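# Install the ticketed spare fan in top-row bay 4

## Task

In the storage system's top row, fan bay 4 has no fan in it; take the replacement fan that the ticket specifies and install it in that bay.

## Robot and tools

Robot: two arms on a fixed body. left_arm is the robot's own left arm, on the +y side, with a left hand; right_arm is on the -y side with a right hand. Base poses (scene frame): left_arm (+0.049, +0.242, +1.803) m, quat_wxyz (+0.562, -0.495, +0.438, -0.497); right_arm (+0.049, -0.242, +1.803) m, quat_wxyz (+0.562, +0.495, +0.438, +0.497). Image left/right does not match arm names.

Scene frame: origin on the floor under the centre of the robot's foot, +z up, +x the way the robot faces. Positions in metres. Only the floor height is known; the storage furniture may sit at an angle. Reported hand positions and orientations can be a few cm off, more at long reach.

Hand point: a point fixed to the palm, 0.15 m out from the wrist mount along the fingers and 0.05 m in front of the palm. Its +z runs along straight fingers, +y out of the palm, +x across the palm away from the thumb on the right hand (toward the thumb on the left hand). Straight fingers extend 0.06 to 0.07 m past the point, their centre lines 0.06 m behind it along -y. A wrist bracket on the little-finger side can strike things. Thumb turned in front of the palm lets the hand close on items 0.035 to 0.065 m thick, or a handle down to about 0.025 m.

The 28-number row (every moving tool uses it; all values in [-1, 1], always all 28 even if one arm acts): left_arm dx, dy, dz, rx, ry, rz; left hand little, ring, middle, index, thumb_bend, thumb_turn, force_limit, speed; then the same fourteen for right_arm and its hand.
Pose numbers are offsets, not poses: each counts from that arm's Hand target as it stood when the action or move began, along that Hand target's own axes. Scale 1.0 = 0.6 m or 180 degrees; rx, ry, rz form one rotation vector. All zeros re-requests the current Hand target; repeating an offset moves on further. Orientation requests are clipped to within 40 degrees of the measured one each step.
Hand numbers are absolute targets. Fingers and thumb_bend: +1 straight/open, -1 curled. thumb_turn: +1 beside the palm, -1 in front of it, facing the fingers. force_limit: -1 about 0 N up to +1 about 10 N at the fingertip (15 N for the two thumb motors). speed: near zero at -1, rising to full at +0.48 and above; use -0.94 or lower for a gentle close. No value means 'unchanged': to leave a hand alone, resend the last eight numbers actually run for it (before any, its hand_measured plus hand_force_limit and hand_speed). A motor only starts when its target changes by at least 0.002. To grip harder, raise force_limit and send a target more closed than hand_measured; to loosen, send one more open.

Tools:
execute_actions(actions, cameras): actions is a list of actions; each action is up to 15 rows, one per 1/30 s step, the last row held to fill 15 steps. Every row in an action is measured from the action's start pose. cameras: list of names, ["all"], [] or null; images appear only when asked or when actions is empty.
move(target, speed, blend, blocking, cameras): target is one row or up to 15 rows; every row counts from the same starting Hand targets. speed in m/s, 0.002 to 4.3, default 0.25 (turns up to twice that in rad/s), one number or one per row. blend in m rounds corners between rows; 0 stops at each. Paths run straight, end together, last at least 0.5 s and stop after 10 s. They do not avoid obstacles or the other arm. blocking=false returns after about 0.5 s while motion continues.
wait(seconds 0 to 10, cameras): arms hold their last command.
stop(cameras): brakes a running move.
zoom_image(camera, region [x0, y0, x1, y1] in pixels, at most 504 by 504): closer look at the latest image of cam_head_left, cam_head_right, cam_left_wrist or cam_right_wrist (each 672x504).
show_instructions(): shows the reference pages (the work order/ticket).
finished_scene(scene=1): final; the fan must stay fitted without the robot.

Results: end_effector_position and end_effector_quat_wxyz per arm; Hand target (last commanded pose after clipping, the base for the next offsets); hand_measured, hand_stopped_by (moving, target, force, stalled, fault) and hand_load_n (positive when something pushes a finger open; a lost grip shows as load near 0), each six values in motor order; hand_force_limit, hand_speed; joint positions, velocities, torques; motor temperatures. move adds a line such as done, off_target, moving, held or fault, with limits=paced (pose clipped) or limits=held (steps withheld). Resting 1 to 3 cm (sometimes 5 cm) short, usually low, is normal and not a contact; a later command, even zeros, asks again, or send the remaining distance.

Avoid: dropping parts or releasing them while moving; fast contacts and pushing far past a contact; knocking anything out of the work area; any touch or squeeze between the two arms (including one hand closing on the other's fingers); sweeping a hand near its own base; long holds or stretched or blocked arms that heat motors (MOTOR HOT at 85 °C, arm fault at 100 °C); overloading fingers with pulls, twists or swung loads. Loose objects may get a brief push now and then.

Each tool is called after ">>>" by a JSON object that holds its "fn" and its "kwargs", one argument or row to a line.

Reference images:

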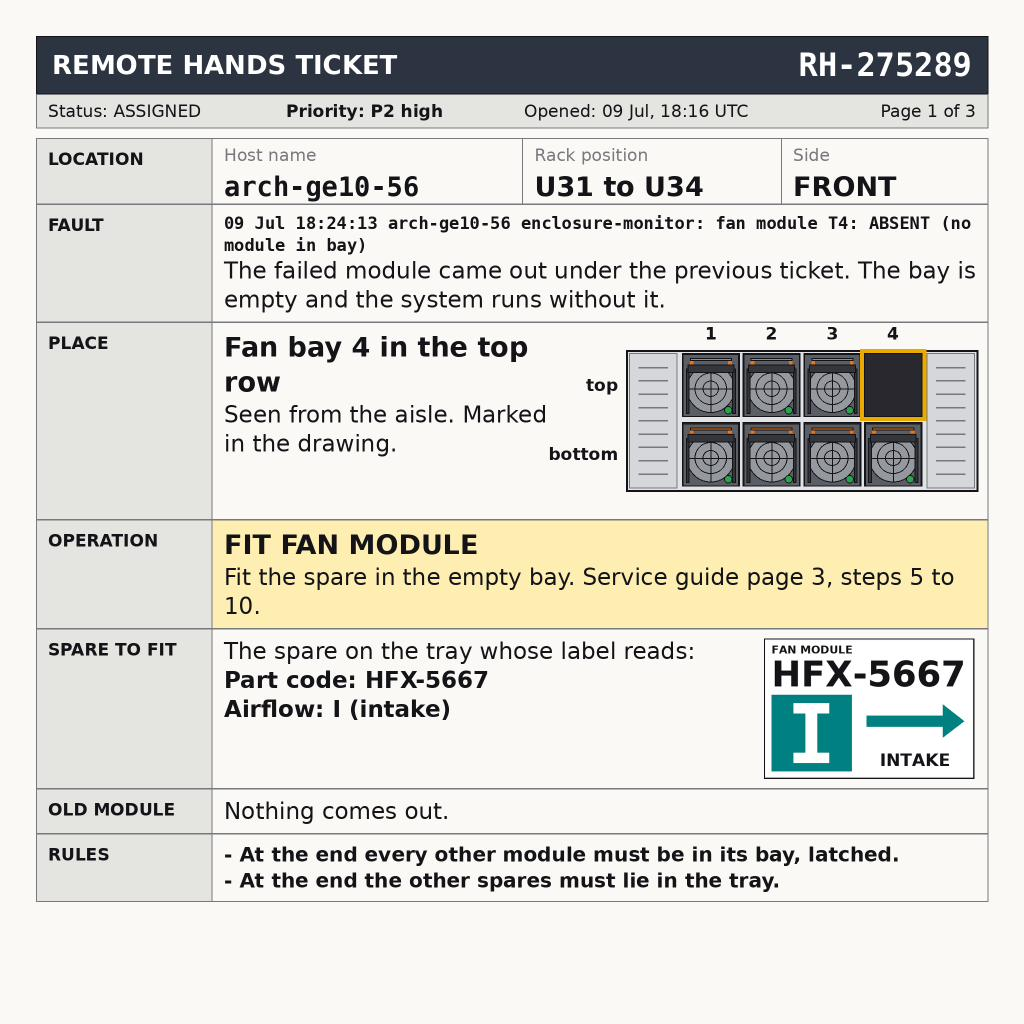

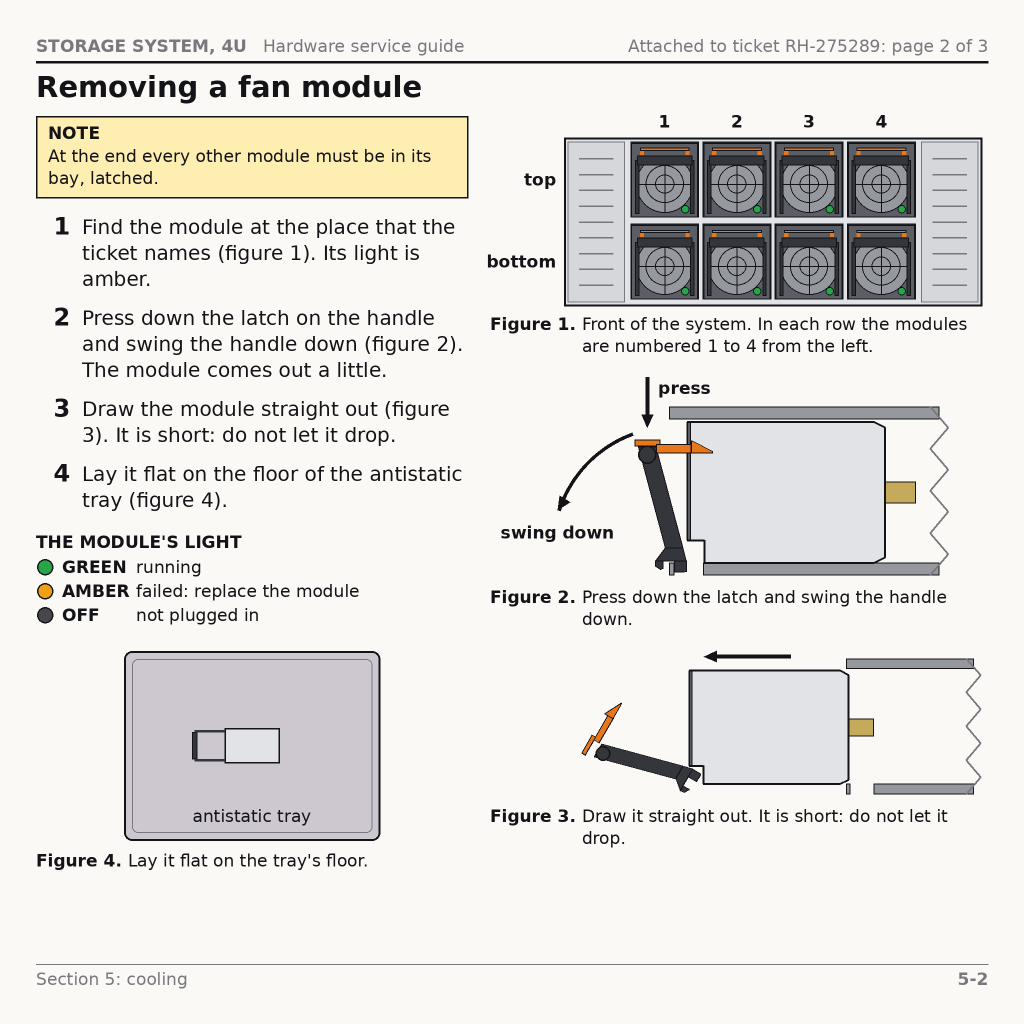

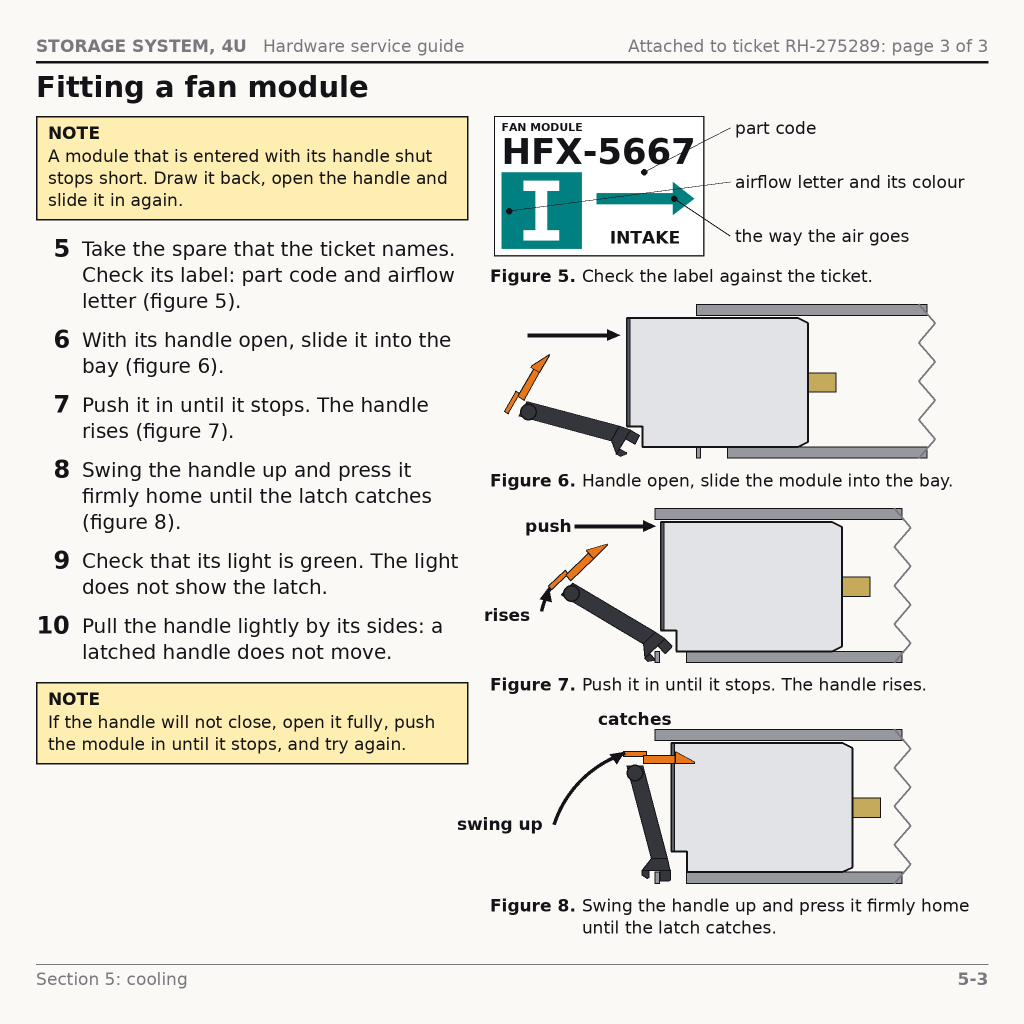

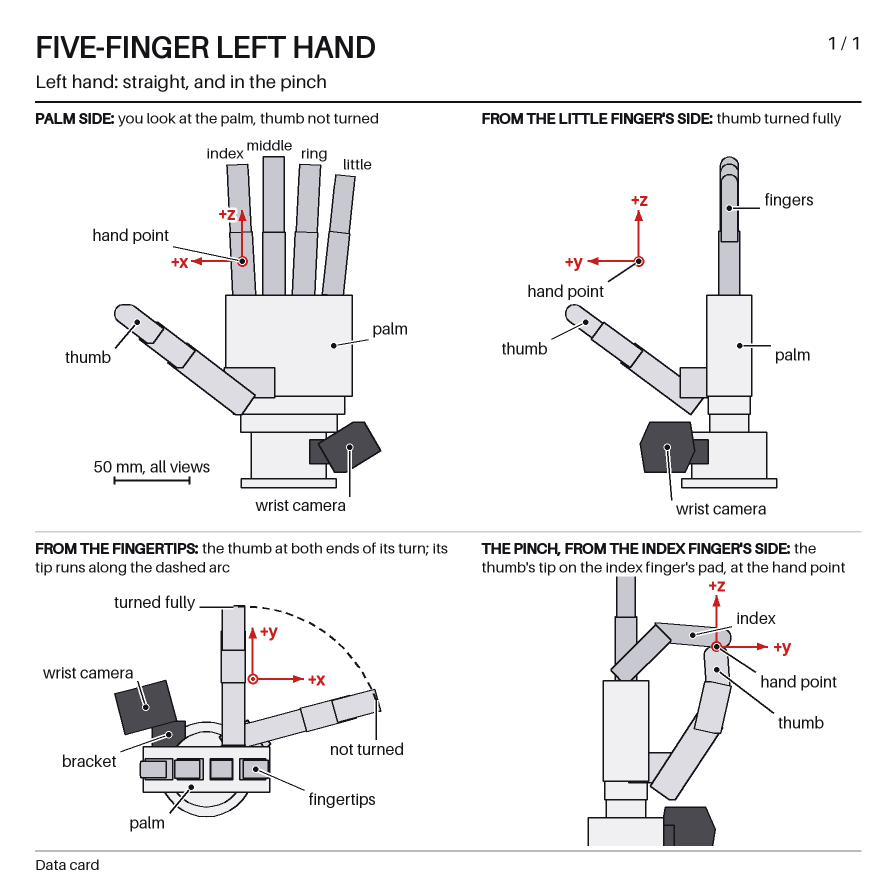

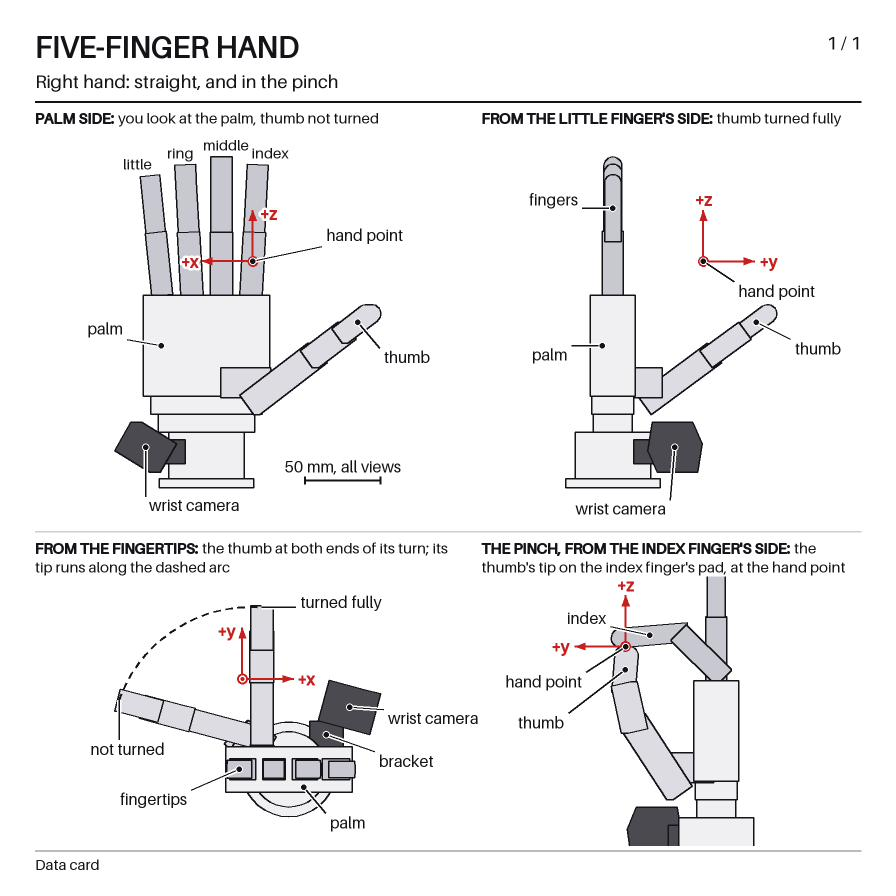

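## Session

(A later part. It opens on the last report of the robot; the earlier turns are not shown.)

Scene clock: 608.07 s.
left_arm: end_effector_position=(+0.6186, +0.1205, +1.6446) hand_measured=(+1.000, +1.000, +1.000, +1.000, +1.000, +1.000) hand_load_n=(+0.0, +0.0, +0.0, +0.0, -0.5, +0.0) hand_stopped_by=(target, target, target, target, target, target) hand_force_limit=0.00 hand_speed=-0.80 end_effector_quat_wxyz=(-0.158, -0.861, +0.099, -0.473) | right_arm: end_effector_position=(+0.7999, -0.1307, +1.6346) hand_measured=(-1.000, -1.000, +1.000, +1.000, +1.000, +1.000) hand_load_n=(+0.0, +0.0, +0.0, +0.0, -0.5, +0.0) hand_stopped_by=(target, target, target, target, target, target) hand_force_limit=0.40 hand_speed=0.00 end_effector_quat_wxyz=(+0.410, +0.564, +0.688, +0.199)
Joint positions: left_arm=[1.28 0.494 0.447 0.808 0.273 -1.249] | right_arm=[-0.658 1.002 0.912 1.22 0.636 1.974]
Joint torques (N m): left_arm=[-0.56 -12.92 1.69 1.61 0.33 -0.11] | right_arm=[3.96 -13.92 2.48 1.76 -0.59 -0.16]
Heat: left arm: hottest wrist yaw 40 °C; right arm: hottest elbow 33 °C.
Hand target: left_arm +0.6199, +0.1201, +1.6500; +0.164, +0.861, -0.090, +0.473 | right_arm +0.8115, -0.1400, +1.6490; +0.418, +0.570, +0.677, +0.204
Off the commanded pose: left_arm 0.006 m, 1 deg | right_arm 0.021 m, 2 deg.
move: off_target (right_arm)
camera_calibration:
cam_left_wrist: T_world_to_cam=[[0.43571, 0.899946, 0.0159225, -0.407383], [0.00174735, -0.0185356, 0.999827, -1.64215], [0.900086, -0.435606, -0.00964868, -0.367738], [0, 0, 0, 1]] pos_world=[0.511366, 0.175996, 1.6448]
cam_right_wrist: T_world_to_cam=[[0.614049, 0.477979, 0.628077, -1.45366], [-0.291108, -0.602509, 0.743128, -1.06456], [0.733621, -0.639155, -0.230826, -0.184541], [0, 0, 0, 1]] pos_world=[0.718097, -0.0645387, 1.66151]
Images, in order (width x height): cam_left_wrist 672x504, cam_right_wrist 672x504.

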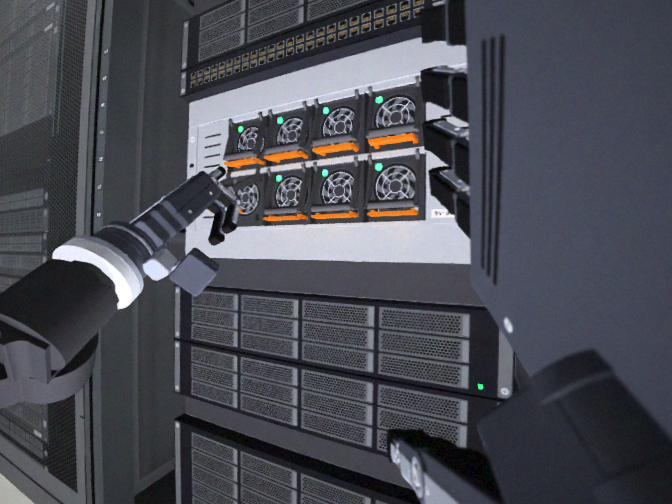

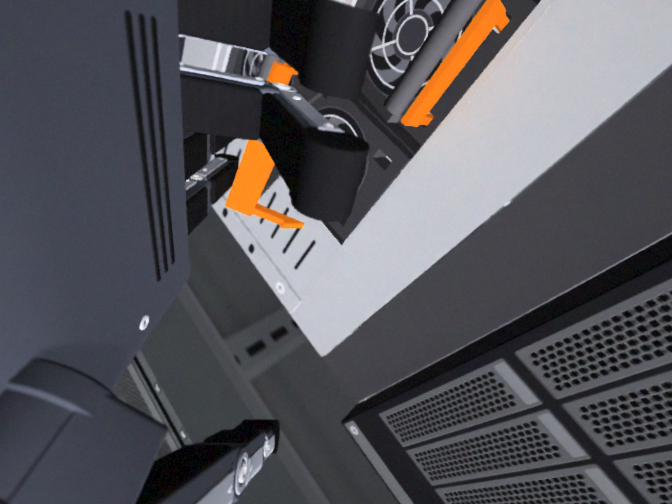

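>>> {"fn": "move", "kwargs": {
  "target": [
    [0,0,0,0,0,0,1,1,1,1,1,1,0.0,-0.8,0.0046,-0.0538,0.0082,0,0,0,-1,-1,1,1,1,1,0.4,0.0],
    [0,0,0,0,0,0,1,1,1,1,1,1,0.0,-0.8,-0.0212,0.0176,0.0066,0,0,0,-1,-1,1,1,1,1,0.4,0.0]
  ],
  "speed": 0.05,
  "cameras": ["cam_left_wrist","cam_right_wrist"]
}}

>>> {"fn": "zoom_image", "kwargs": {
  "camera": "cam_right_wrist",
  "region": [180, 30, 400, 250]
}}

>>> {"fn": "zoom_image", "kwargs": {
  "camera": "cam_left_wrist",
  "region": [170, 110, 300, 240]
}}

Scene clock: 614.80 s.
left_arm: end_effector_position=(+0.6186, +0.1205, +1.6446) hand_measured=(+1.000, +1.000, +1.000, +1.000, +1.000, +1.000) hand_load_n=(+0.0, +0.0, +0.0, +0.0, +0.0, +0.0) hand_stopped_by=(target, target, target, target, target, target) hand_force_limit=0.00 hand_speed=-0.80 end_effector_quat_wxyz=(-0.158, -0.861, +0.099, -0.473) | right_arm: end_effector_position=(+0.8085, -0.1392, +1.6430) hand_measured=(-1.000, -1.000, +1.000, +1.000, +1.000, +1.000) hand_load_n=(+0.0, +0.0, +0.0, +0.5, -0.5, +0.0) hand_stopped_by=(target, target, target, target, target, target) hand_force_limit=0.40 hand_speed=0.00 end_effector_quat_wxyz=(+0.409, +0.564, +0.689, +0.198)
Joint positions: left_arm=[1.28 0.494 0.447 0.808 0.273 -1.249] | right_arm=[-0.653 0.968 0.92 1.178 0.64 1.969]
Joint torques (N m): left_arm=[-0.56 -12.92 1.68 1.59 0.32 -0.11] | right_arm=[3.55 -13.57 2.88 1.7 -0.61 -0.14]
Heat: left arm: hottest wrist yaw 40 °C; right arm: hottest elbow 33 °C.
Hand target: left_arm +0.6199, +0.1201, +1.6500; +0.164, +0.861, -0.090, +0.473 | right_arm +0.8210, -0.1500, +1.6589; +0.418, +0.570, +0.677, +0.204
Off the commanded pose: left_arm 0.006 m, 1 deg | right_arm 0.023 m, 2 deg.
move: off_target (right_arm)
camera_calibration:
cam_left_wrist: T_world_to_cam=[[0.43571, 0.899946, 0.0159225, -0.407383], [0.00174735, -0.0185356, 0.999827, -1.64215], [0.900086, -0.435606, -0.00964868, -0.367738], [0, 0, 0, 1]] pos_world=[0.511366, 0.175996, 1.6448]
cam_right_wrist: T_world_to_cam=[[0.615317, 0.479362, 0.625777, -1.45703], [-0.287647, -0.602571, 0.744424, -1.07832], [0.733924, -0.63806, -0.232885, -0.191077], [0, 0, 0, 1]] pos_world=[0.726599, -0.073234, 1.67]
Images, in order (width x height): cam_left_wrist 672x504, cam_right_wrist 672x504.

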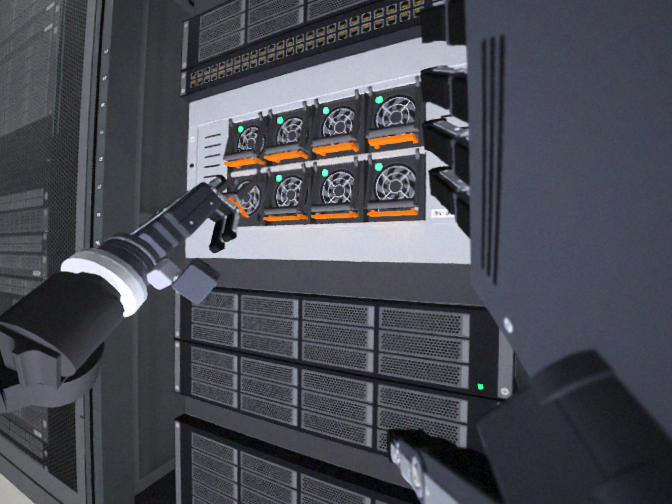

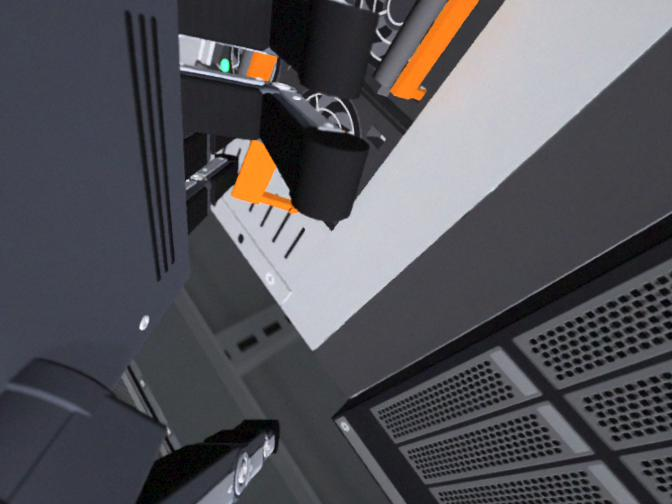

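Scaled by 2.291 from the camera's 672x504 image, which has a finer 960x720 frame.

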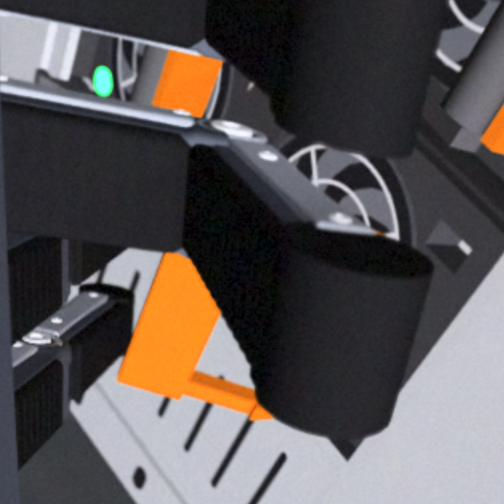

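Scaled by 3.877 from the camera's 672x504 image, which has a finer 960x720 frame.

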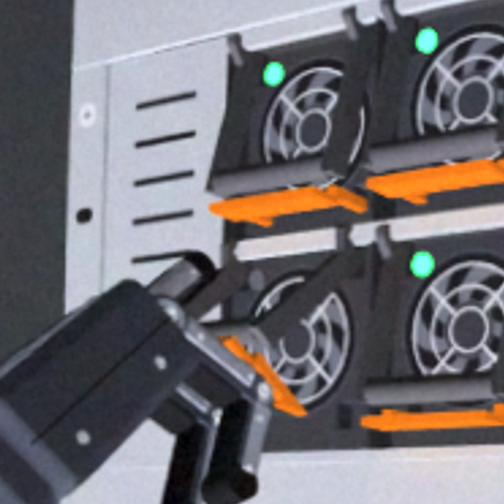

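>>> {"fn": "move", "kwargs": {
  "target": [0,0,0,0,0,0,1,1,1,1,1,1,0.0,-0.8,-0.0110,0.0424,0.0129,0,0,0,-1,-1,1,1,1,1,0.4,0.0],
  "speed": 0.05,
  "cameras": ["cam_left_wrist","cam_right_wrist"]
}}

>>> {"fn": "zoom_image", "kwargs": {
  "camera": "cam_right_wrist",
  "region": [180, 30, 400, 250]
}}

>>> {"fn": "zoom_image", "kwargs": {
  "camera": "cam_left_wrist",
  "region": [170, 110, 300, 240]
}}

Scene clock: 616.90 s.
left_arm: end_effector_position=(+0.6186, +0.1205, +1.6446) hand_measured=(+1.000, +1.000, +1.000, +1.000, +1.000, +1.000) hand_load_n=(+0.0, +0.0, +0.0, +0.0, +0.0, +0.0) hand_stopped_by=(target, target, target, target, target, target) hand_force_limit=0.00 hand_speed=-0.80 end_effector_quat_wxyz=(-0.158, -0.861, +0.099, -0.473) | right_arm: end_effector_position=(+0.8206, -0.1389, +1.6519) hand_measured=(-1.000, -1.000, +1.000, +1.000, +1.000, +1.000) hand_load_n=(+0.0, +0.0, +0.0, +0.5, +0.0, +0.0) hand_stopped_by=(target, target, target, target, target, target) hand_force_limit=0.40 hand_speed=0.00 end_effector_quat_wxyz=(+0.403, +0.566, +0.693, +0.190)
Joint positions: left_arm=[1.28 0.494 0.447 0.808 0.273 -1.249] | right_arm=[-0.615 0.957 0.951 1.151 0.676 1.926]
Joint torques (N m): left_arm=[-0.56 -12.92 1.68 1.61 0.33 -0.11] | right_arm=[4.07 -14.33 4.33 1.61 -1.35 -0.23]
Heat: left arm: hottest shoulder 39 °C; right arm: hottest elbow 33 °C.
Hand target: left_arm +0.6199, +0.1201, +1.6500; +0.164, +0.861, -0.090, +0.473 | right_arm +0.8425, -0.1510, +1.6760; +0.418, +0.570, +0.677, +0.204
Off the commanded pose: left_arm 0.006 m, 1 deg | right_arm 0.035 m, 3 deg.
move: off_target (right_arm)
camera_calibration:
cam_left_wrist: T_world_to_cam=[[0.43571, 0.899946, 0.0159225, -0.407383], [0.00174735, -0.0185356, 0.999827, -1.64215], [0.900086, -0.435606, -0.00964868, -0.367738], [0, 0, 0, 1]] pos_world=[0.511366, 0.175996, 1.6448]
cam_right_wrist: T_world_to_cam=[[0.630334, 0.480297, 0.609912, -1.4562], [-0.272714, -0.598577, 0.753215, -1.1075], [0.726847, -0.641109, -0.24632, -0.17007], [0, 0, 0, 1]] pos_world=[0.739481, -0.0725445, 1.68045]
Images, in order (width x height): cam_left_wrist 672x504, cam_right_wrist 672x504.

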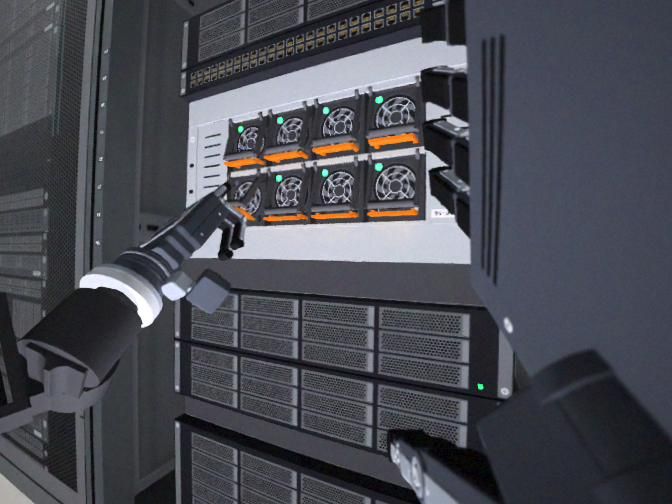

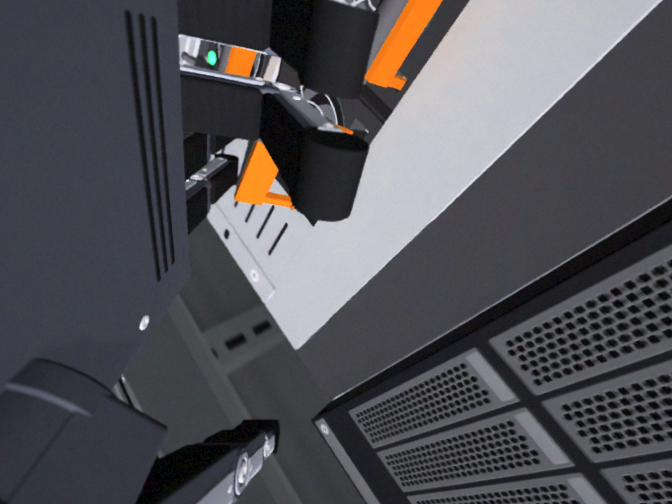

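Scaled by 2.291 from the camera's 672x504 image, which has a finer 960x720 frame.

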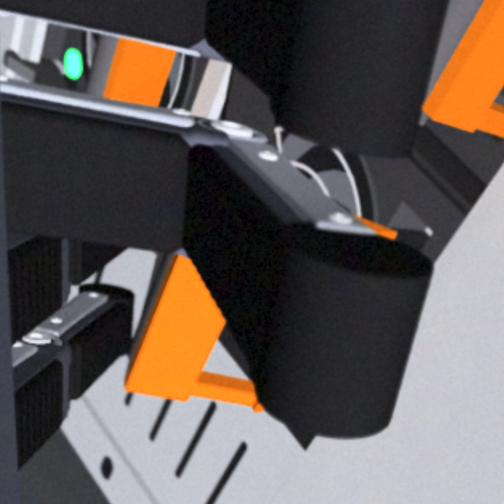

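Scaled by 3.877 from the camera's 672x504 image, which has a finer 960x720 frame.

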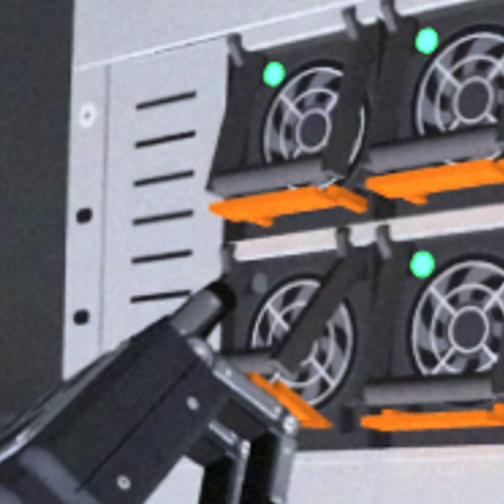

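>>> {"fn": "move", "kwargs": {
  "target": [0,0,0,0,0,0,1,1,1,1,1,1,0.0,-0.8,-0.0116,0.0276,-0.0093,0,0,0,-1,-1,1,1,1,1,0.4,0.0],
  "speed": 0.05,
  "cameras": ["cam_left_wrist","cam_right_wrist"]
}}

>>> {"fn": "zoom_image", "kwargs": {
  "camera": "cam_right_wrist",
  "region": [180, 30, 400, 250]
}}

>>> {"fn": "zoom_image", "kwargs": {
  "camera": "cam_left_wrist",
  "region": [170, 110, 300, 240]
}}

Scene clock: 620.87 s.
left_arm: end_effector_position=(+0.6186, +0.1205, +1.6446) hand_measured=(+1.000, +1.000, +1.000, +1.000, +1.000, +1.000) hand_load_n=(+0.0, +0.0, +0.0, +0.0, +0.0, +0.0) hand_stopped_by=(target, target, target, target, target, target) hand_force_limit=0.00 hand_speed=-0.80 end_effector_quat_wxyz=(-0.158, -0.861, +0.099, -0.473) | right_arm: end_effector_position=(+0.8286, -0.1341, +1.6691) hand_measured=(-1.000, -1.000, +1.000, +1.000, +1.000, +1.000) hand_load_n=(+0.0, +0.0, +0.0, +0.5, +0.0, +0.0) hand_stopped_by=(target, target, target, target, target, target) hand_force_limit=0.40 hand_speed=0.00 end_effector_quat_wxyz=(+0.400, +0.560, +0.700, +0.192)
Joint positions: left_arm=[1.28 0.494 0.447 0.808 0.273 -1.249] | right_arm=[-0.557 0.941 0.964 1.147 0.693 1.856]
Joint torques (N m): left_arm=[-0.5 -12.92 1.68 1.59 0.32 -0.11] | right_arm=[3.9 -12.86 3.96 2.28 -1.3 -0.26]
Heat: left arm: hottest shoulder 39 °C; right arm: hottest elbow 33 °C.
Hand target: left_arm +0.6199, +0.1201, +1.6500; +0.164, +0.861, -0.090, +0.473 | right_arm +0.8480, -0.1520, +1.6939; +0.418, +0.570, +0.677, +0.204
Off the commanded pose: left_arm 0.006 m, 1 deg | right_arm 0.036 m, 4 deg.
move: off_target (right_arm)
camera_calibration:
cam_left_wrist: T_world_to_cam=[[0.43571, 0.899946, 0.0159225, -0.407383], [0.00174735, -0.0185356, 0.999827, -1.64215], [0.900086, -0.435606, -0.00964868, -0.367738], [0, 0, 0, 1]] pos_world=[0.511366, 0.175996, 1.6448]
cam_right_wrist: T_world_to_cam=[[0.624474, 0.492045, 0.606567, -1.462], [-0.258066, -0.603006, 0.754841, -1.1309], [0.73718, -0.627913, -0.249582, -0.169957], [0, 0, 0, 1]] pos_world=[0.746422, -0.0692901, 1.69804]
Images, in order (width x height): cam_left_wrist 672x504, cam_right_wrist 672x504.

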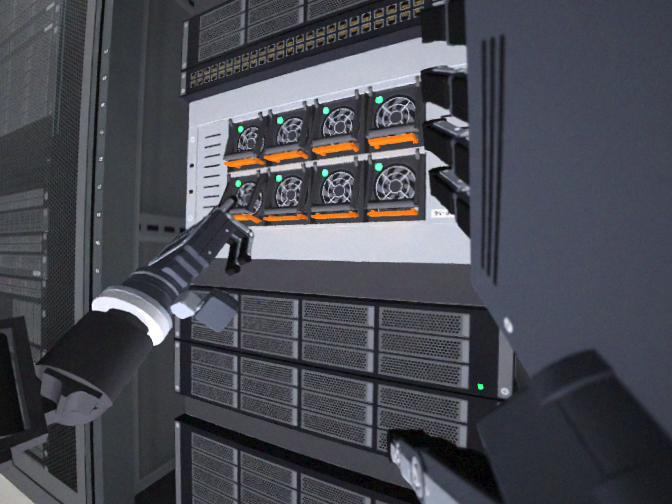

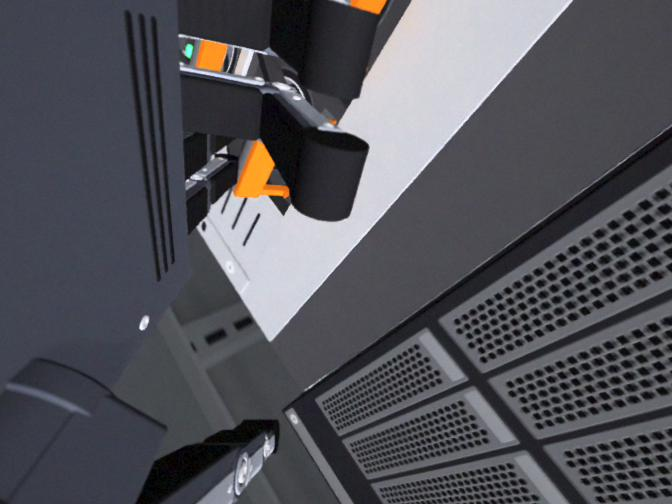

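Scaled by 2.291 from the camera's 672x504 image, which has a finer 960x720 frame.

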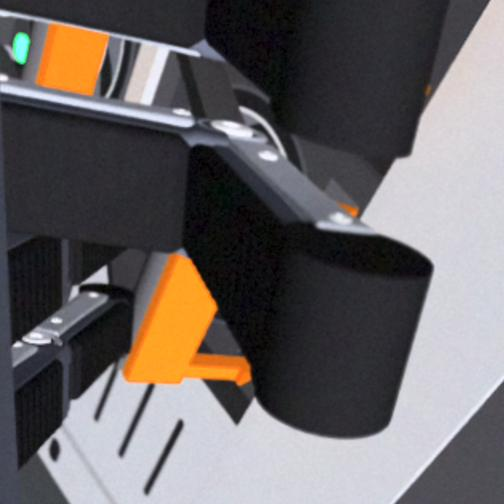

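Scaled by 3.877 from the camera's 672x504 image, which has a finer 960x720 frame.

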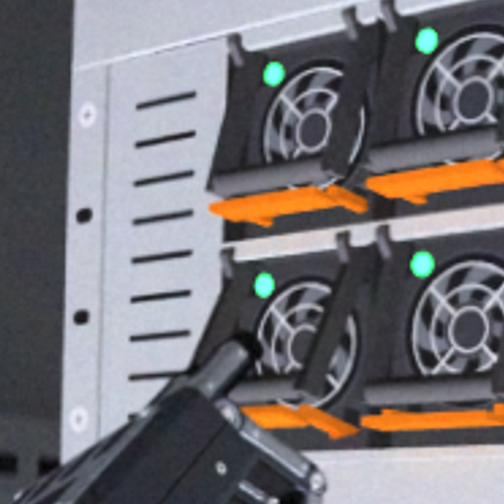

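>>> {"fn": "move", "kwargs": {
  "target": [0,0,0,0,0,0,1,1,1,1,1,1,0.0,-0.8,-0.0096,0.0403,0.0416,0,0,0,-1,-1,1,1,1,1,0.4,0.0],
  "speed": 0.05,
  "cameras": ["cam_left_wrist","cam_right_wrist"]
}}

>>> {"fn": "zoom_image", "kwargs": {
  "camera": "cam_right_wrist",
  "region": [180, 30, 400, 250]
}}

>>> {"fn": "zoom_image", "kwargs": {
  "camera": "cam_left_wrist",
  "region": [170, 110, 300, 240]
}}

Scene clock: 622.77 s.
left_arm: end_effector_position=(+0.6186, +0.1205, +1.6446) hand_measured=(+1.000, +1.000, +1.000, +1.000, +1.000, +1.000) hand_load_n=(+0.0, +0.0, +0.0, +0.0, -0.5, +0.0) hand_stopped_by=(target, target, target, target, target, target) hand_force_limit=0.00 hand_speed=-0.80 end_effector_quat_wxyz=(-0.158, -0.861, +0.099, -0.473) | right_arm: end_effector_position=(+0.8432, -0.1357, +1.6729) hand_measured=(-1.000, -1.000, +1.000, +1.000, +1.000, +1.000) hand_load_n=(+0.0, +0.0, +0.0, +1.0, +0.0, +0.0) hand_stopped_by=(target, target, target, target, target, target) hand_force_limit=0.40 hand_speed=0.00 end_effector_quat_wxyz=(+0.392, +0.567, +0.699, +0.190)
Joint positions: left_arm=[1.28 0.494 0.447 0.808 0.273 -1.249] | right_arm=[-0.537 0.939 1.007 1.104 0.716 1.852]
Joint torques (N m): left_arm=[-0.5 -12.98 1.69 1.59 0.32 -0.11] | right_arm=[3.19 -12.57 7.28 0.85 -2.07 -0.3]
Heat: left arm: hottest shoulder 39 °C; right arm: hottest elbow 33 °C.
Hand target: left_arm +0.6199, +0.1201, +1.6500; +0.164, +0.861, -0.090, +0.473 | right_arm +0.8825, -0.1561, +1.6999; +0.418, +0.570, +0.677, +0.204
Off the commanded pose: left_arm 0.006 m, 1 deg | right_arm 0.052 m, 4 deg.
move: off_target (right_arm)
camera_calibration:
cam_left_wrist: T_world_to_cam=[[0.43571, 0.899946, 0.0159225, -0.407383], [0.00174735, -0.0185356, 0.999827, -1.64215], [0.900086, -0.435606, -0.00964868, -0.367738], [0, 0, 0, 1]] pos_world=[0.511366, 0.175996, 1.6448]
cam_right_wrist: T_world_to_cam=[[0.638702, 0.47924, 0.601987, -1.47877], [-0.251219, -0.609605, 0.751845, -1.13258], [0.727288, -0.631435, -0.268962, -0.140419], [0, 0, 0, 1]] pos_world=[0.762091, -0.07041, 1.70396]
Images, in order (width x height): cam_left_wrist 672x504, cam_right_wrist 672x504.

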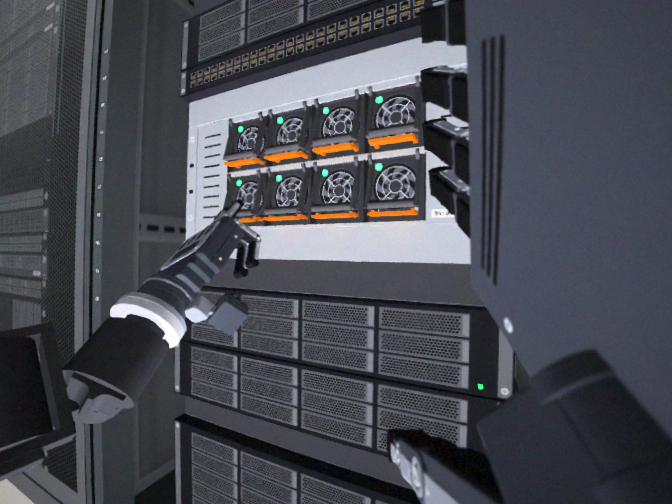

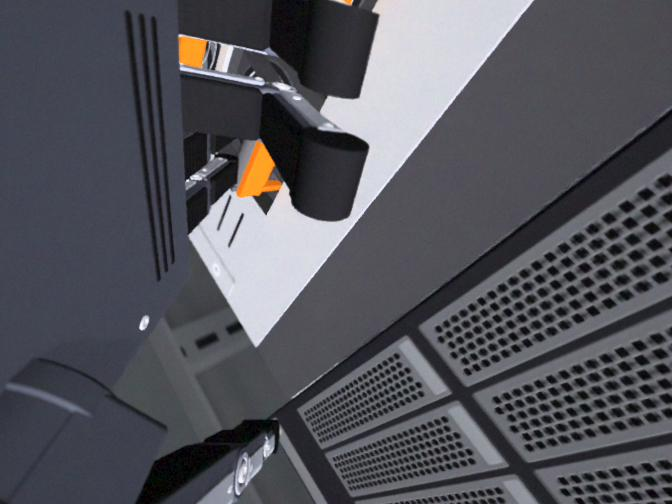

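Scaled by 2.291 from the camera's 672x504 image, which has a finer 960x720 frame.

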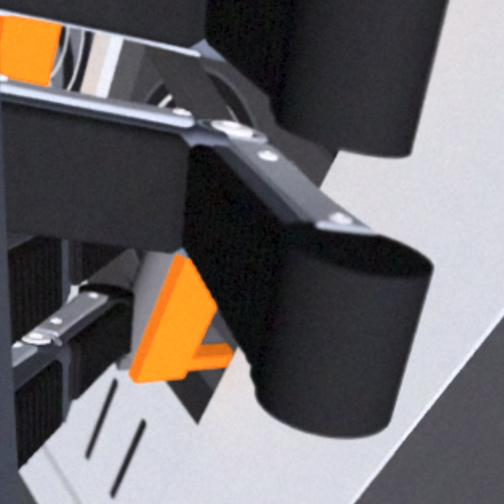

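Scaled by 3.877 from the camera's 672x504 image, which has a finer 960x720 frame.

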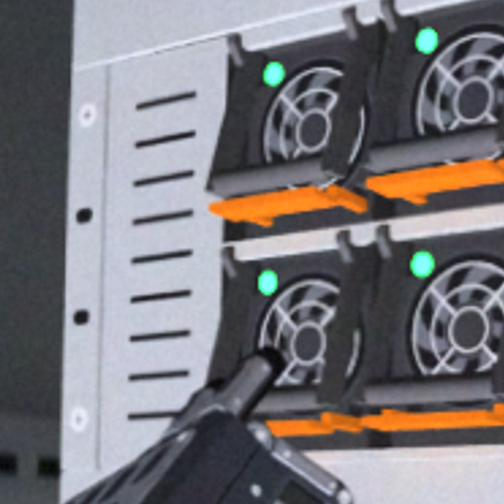

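>>> {"fn": "move", "kwargs": {
  "target": [0,0,0,0,0,0,1,1,1,1,1,1,0.0,-0.8,-0.0135,0.0400,0.0230,0,0,0,-1,-1,1,1,1,1,0.4,0.0],
  "speed": 0.04,
  "cameras": ["cam_left_wrist","cam_right_wrist"]
}}

>>> {"fn": "zoom_image", "kwargs": {
  "camera": "cam_right_wrist",
  "region": [180, 30, 400, 250]
}}

>>> {"fn": "zoom_image", "kwargs": {
  "camera": "cam_left_wrist",
  "region": [170, 110, 300, 240]
}}

Scene clock: 625.67 s.
left_arm: end_effector_position=(+0.6186, +0.1205, +1.6446) hand_measured=(+1.000, +1.000, +1.000, +1.000, +1.000, +1.000) hand_load_n=(+0.0, +0.0, +0.0, +0.0, +0.0, +0.0) hand_stopped_by=(target, target, target, target, target, target) hand_force_limit=0.00 hand_speed=-0.80 end_effector_quat_wxyz=(-0.158, -0.861, +0.099, -0.473) | right_arm: end_effector_position=(+0.8477, -0.1356, +1.6736) hand_measured=(-1.000, -1.000, +1.000, +1.000, +1.000, +1.000) hand_load_n=(+0.0, +0.0, +0.0, +2.0, +0.0, +0.0) hand_stopped_by=(target, target, target, target, target, target) hand_force_limit=0.40 hand_speed=0.00 end_effector_quat_wxyz=(+0.378, +0.571, +0.707, +0.178)
Joint positions: left_arm=[1.28 0.494 0.447 0.808 0.273 -1.249] | right_arm=[-0.511 0.933 1.026 1.074 0.761 1.83]
Joint torques (N m): left_arm=[-0.5 -12.98 1.68 1.62 0.33 -0.11] | right_arm=[3.43 -11.99 9.72 0.69 -3.42 -0.43]
Heat: left arm: hottest shoulder 39 °C; right arm: hottest elbow 33 °C.
Hand target: left_arm +0.6199, +0.1201, +1.6500; +0.164, +0.861, -0.090, +0.473 | right_arm +0.9079, -0.1599, +1.7127; +0.418, +0.570, +0.677, +0.204
Off the commanded pose: left_arm 0.006 m, 1 deg | right_arm 0.076 m, 6 deg.
move: off_target (right_arm)
camera_calibration:
cam_left_wrist: T_world_to_cam=[[0.43571, 0.899946, 0.0159225, -0.407383], [0.00174735, -0.0185356, 0.999827, -1.64215], [0.900086, -0.435606, -0.00964868, -0.367738], [0, 0, 0, 1]] pos_world=[0.511366, 0.175996, 1.6448]
cam_right_wrist: T_world_to_cam=[[0.66318, 0.479596, 0.574613, -1.45703], [-0.220792, -0.608205, 0.762455, -1.17527], [0.715153, -0.632515, -0.297458, -0.0856811], [0, 0, 0, 1]] pos_world=[0.76806, -0.0702137, 1.70784]
Images, in order (width x height): cam_left_wrist 672x504, cam_right_wrist 672x504.

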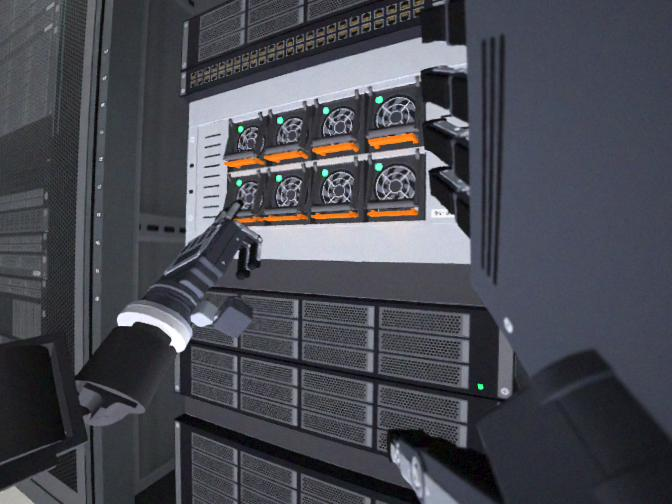

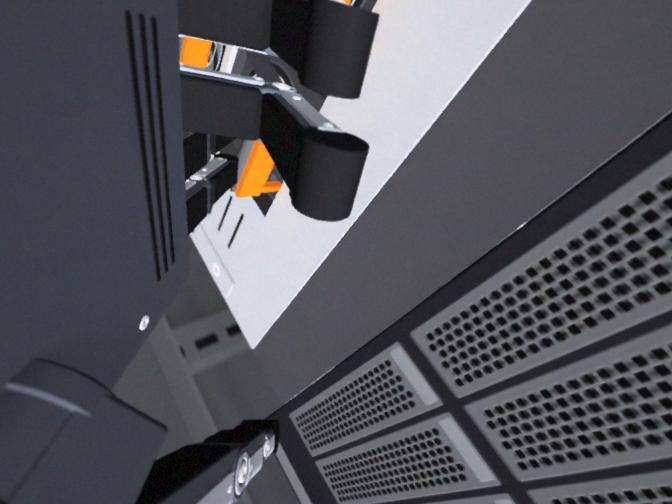

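Scaled by 2.291 from the camera's 672x504 image, which has a finer 960x720 frame.

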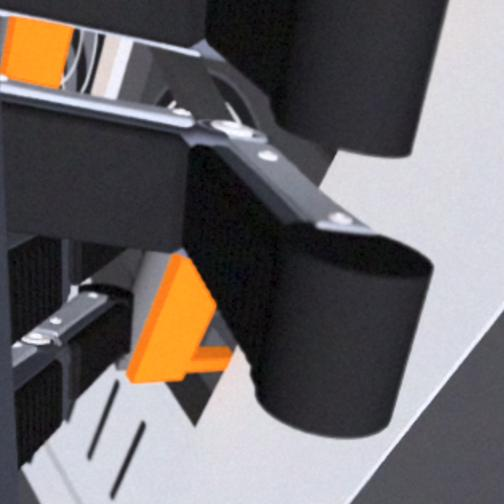

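Scaled by 3.877 from the camera's 672x504 image, which has a finer 960x720 frame.

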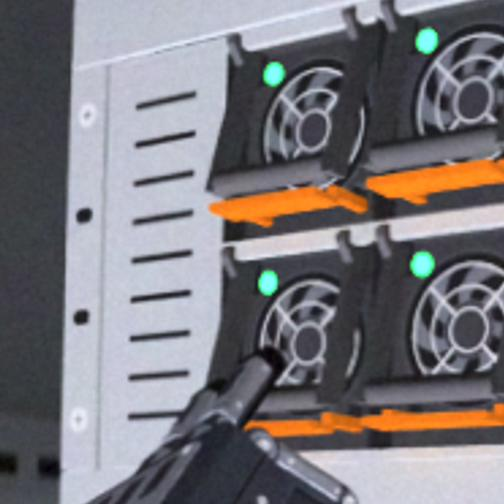

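>>> {"fn": "zoom_image", "kwargs": {
  "camera": "cam_left_wrist",
  "region": [215, 105, 290, 235]
}}

Scaled by 3.877 from the camera's 672x504 image, which has a finer 960x720 frame.

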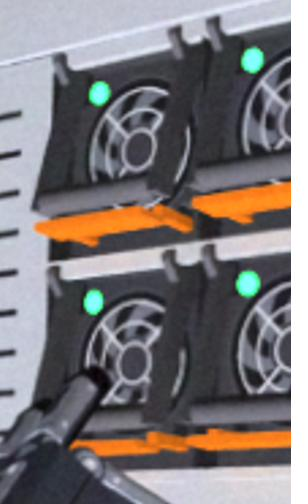

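>>> {"fn": "move", "kwargs": {
  "target": [
    [0,0,0,0,0,0,1,1,1,1,1,1,0.0,-0.8,0.0552,-0.1182,-0.0464,0,0,0,-1,-1,1,1,1,1,0.4,0.0],
    [0,0,0,0,0,0,1,1,1,1,1,1,0.0,-0.8,0.0549,-0.1178,-0.1634,0,0,0,-1,-1,1,1,1,1,0.4,0.0]
  ],
  "speed": 0.07,
  "cameras": ["cam_left_wrist","cam_right_wrist"]
}}

>>> {"fn": "zoom_image", "kwargs": {
  "camera": "cam_left_wrist",
  "region": [215, 105, 290, 235]
}}

>>> {"fn": "zoom_image", "kwargs": {
  "camera": "cam_right_wrist",
  "region": [180, 0, 480, 225]
}}

Scene clock: 630.83 s.
left_arm: end_effector_position=(+0.6186, +0.1205, +1.6446) hand_measured=(+1.000, +1.000, +1.000, +1.000, +1.000, +1.000) hand_load_n=(+0.0, +0.0, +0.0, +0.0, +0.0, +0.0) hand_stopped_by=(target, target, target, target, target, target) hand_force_limit=0.00 hand_speed=-0.80 end_effector_quat_wxyz=(-0.158, -0.861, +0.099, -0.473) | right_arm: end_effector_position=(+0.7881, -0.1247, +1.6986) hand_measured=(-1.000, -1.000, +1.000, +1.000, +1.000, +1.000) hand_load_n=(+0.0, +0.0, +0.0, +0.0, +0.0, +0.0) hand_stopped_by=(target, target, target, target, target, target) hand_force_limit=0.40 hand_speed=0.00 end_effector_quat_wxyz=(+0.417, +0.567, +0.681, +0.202)
Joint positions: left_arm=[1.28 0.494 0.447 0.808 0.273 -1.249] | right_arm=[-0.453 0.96 0.861 1.402 0.7 1.727]
Joint torques (N m): left_arm=[-0.5 -12.98 1.68 1.62 0.33 -0.11] | right_arm=[3.72 -9.23 0.55 2.14 -0.61 -0.11]
Heat: left arm: hottest shoulder 39 °C; right arm: hottest elbow 33 °C.
Hand target: left_arm +0.6199, +0.1201, +1.6500; +0.164, +0.861, -0.090, +0.473 | right_arm +0.7872, -0.1282, +1.7043; +0.418, +0.570, +0.677, +0.204
Off the commanded pose: left_arm 0.006 m, 1 deg | right_arm 0.006 m, 1 deg.
move: done
camera_calibration:
cam_left_wrist: T_world_to_cam=[[0.43571, 0.899946, 0.0159225, -0.407383], [0.00174735, -0.0185356, 0.999827, -1.64215], [0.900086, -0.435606, -0.00964868, -0.367738], [0, 0, 0, 1]] pos_world=[0.511366, 0.175996, 1.6448]
cam_right_wrist: T_world_to_cam=[[0.608803, 0.470344, 0.638854, -1.50459], [-0.311002, -0.599331, 0.737618, -1.08656], [0.729819, -0.647749, -0.218597, -0.176208], [0, 0, 0, 1]] pos_world=[0.706675, -0.057674, 1.72416]
Images, in order (width x height): cam_left_wrist 672x504, cam_right_wrist 672x504.

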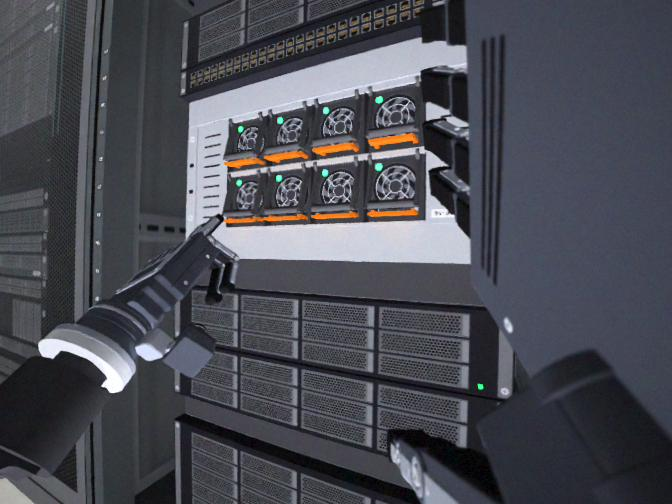

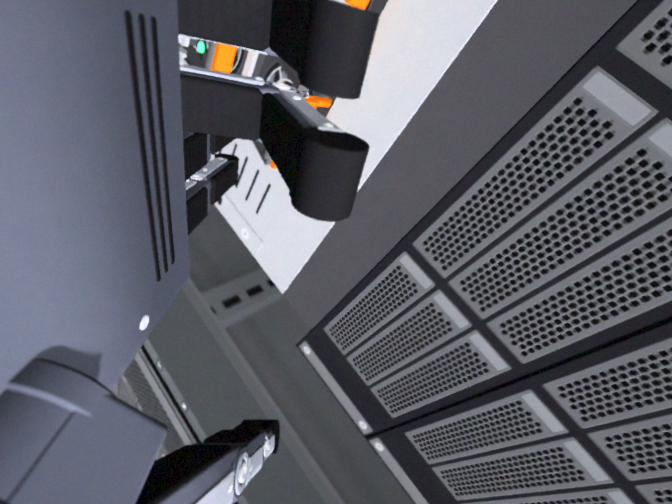

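Scaled by 3.877 from the camera's 672x504 image, which has a finer 960x720 frame.

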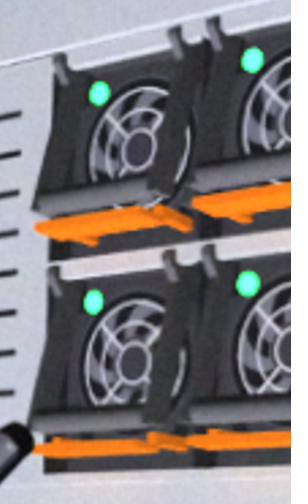

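Scaled by 1.680 from the camera's 672x504 image, which has a finer 960x720 frame.

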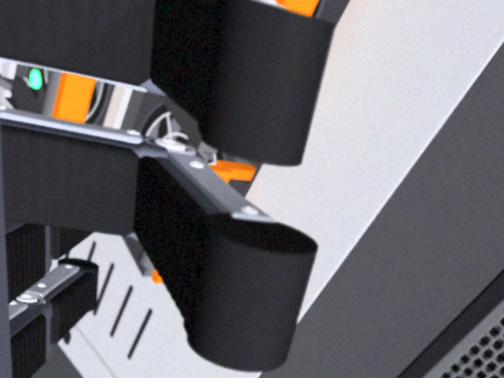

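>>> {"fn": "zoom_image", "kwargs": {
  "camera": "cam_left_wrist",
  "region": [215, 150, 325, 235]
}}

>>> {"fn": "zoom_image", "kwargs": {
  "camera": "cam_left_wrist",
  "region": [300, 140, 440, 235]
}}

Scaled by 4.582 from the camera's 672x504 image, which has a finer 960x720 frame.

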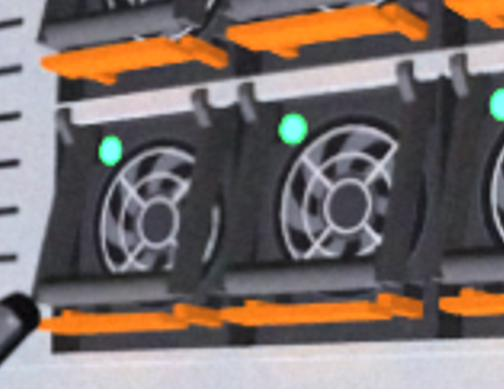

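Scaled by 3.600 from the camera's 672x504 image, which has a finer 960x720 frame.

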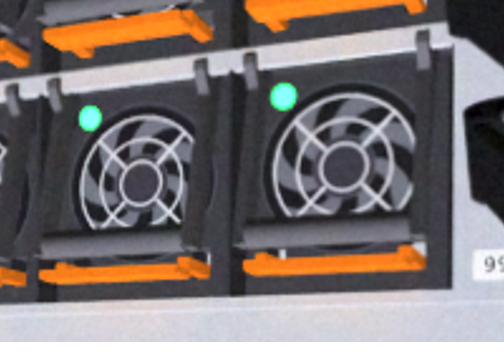

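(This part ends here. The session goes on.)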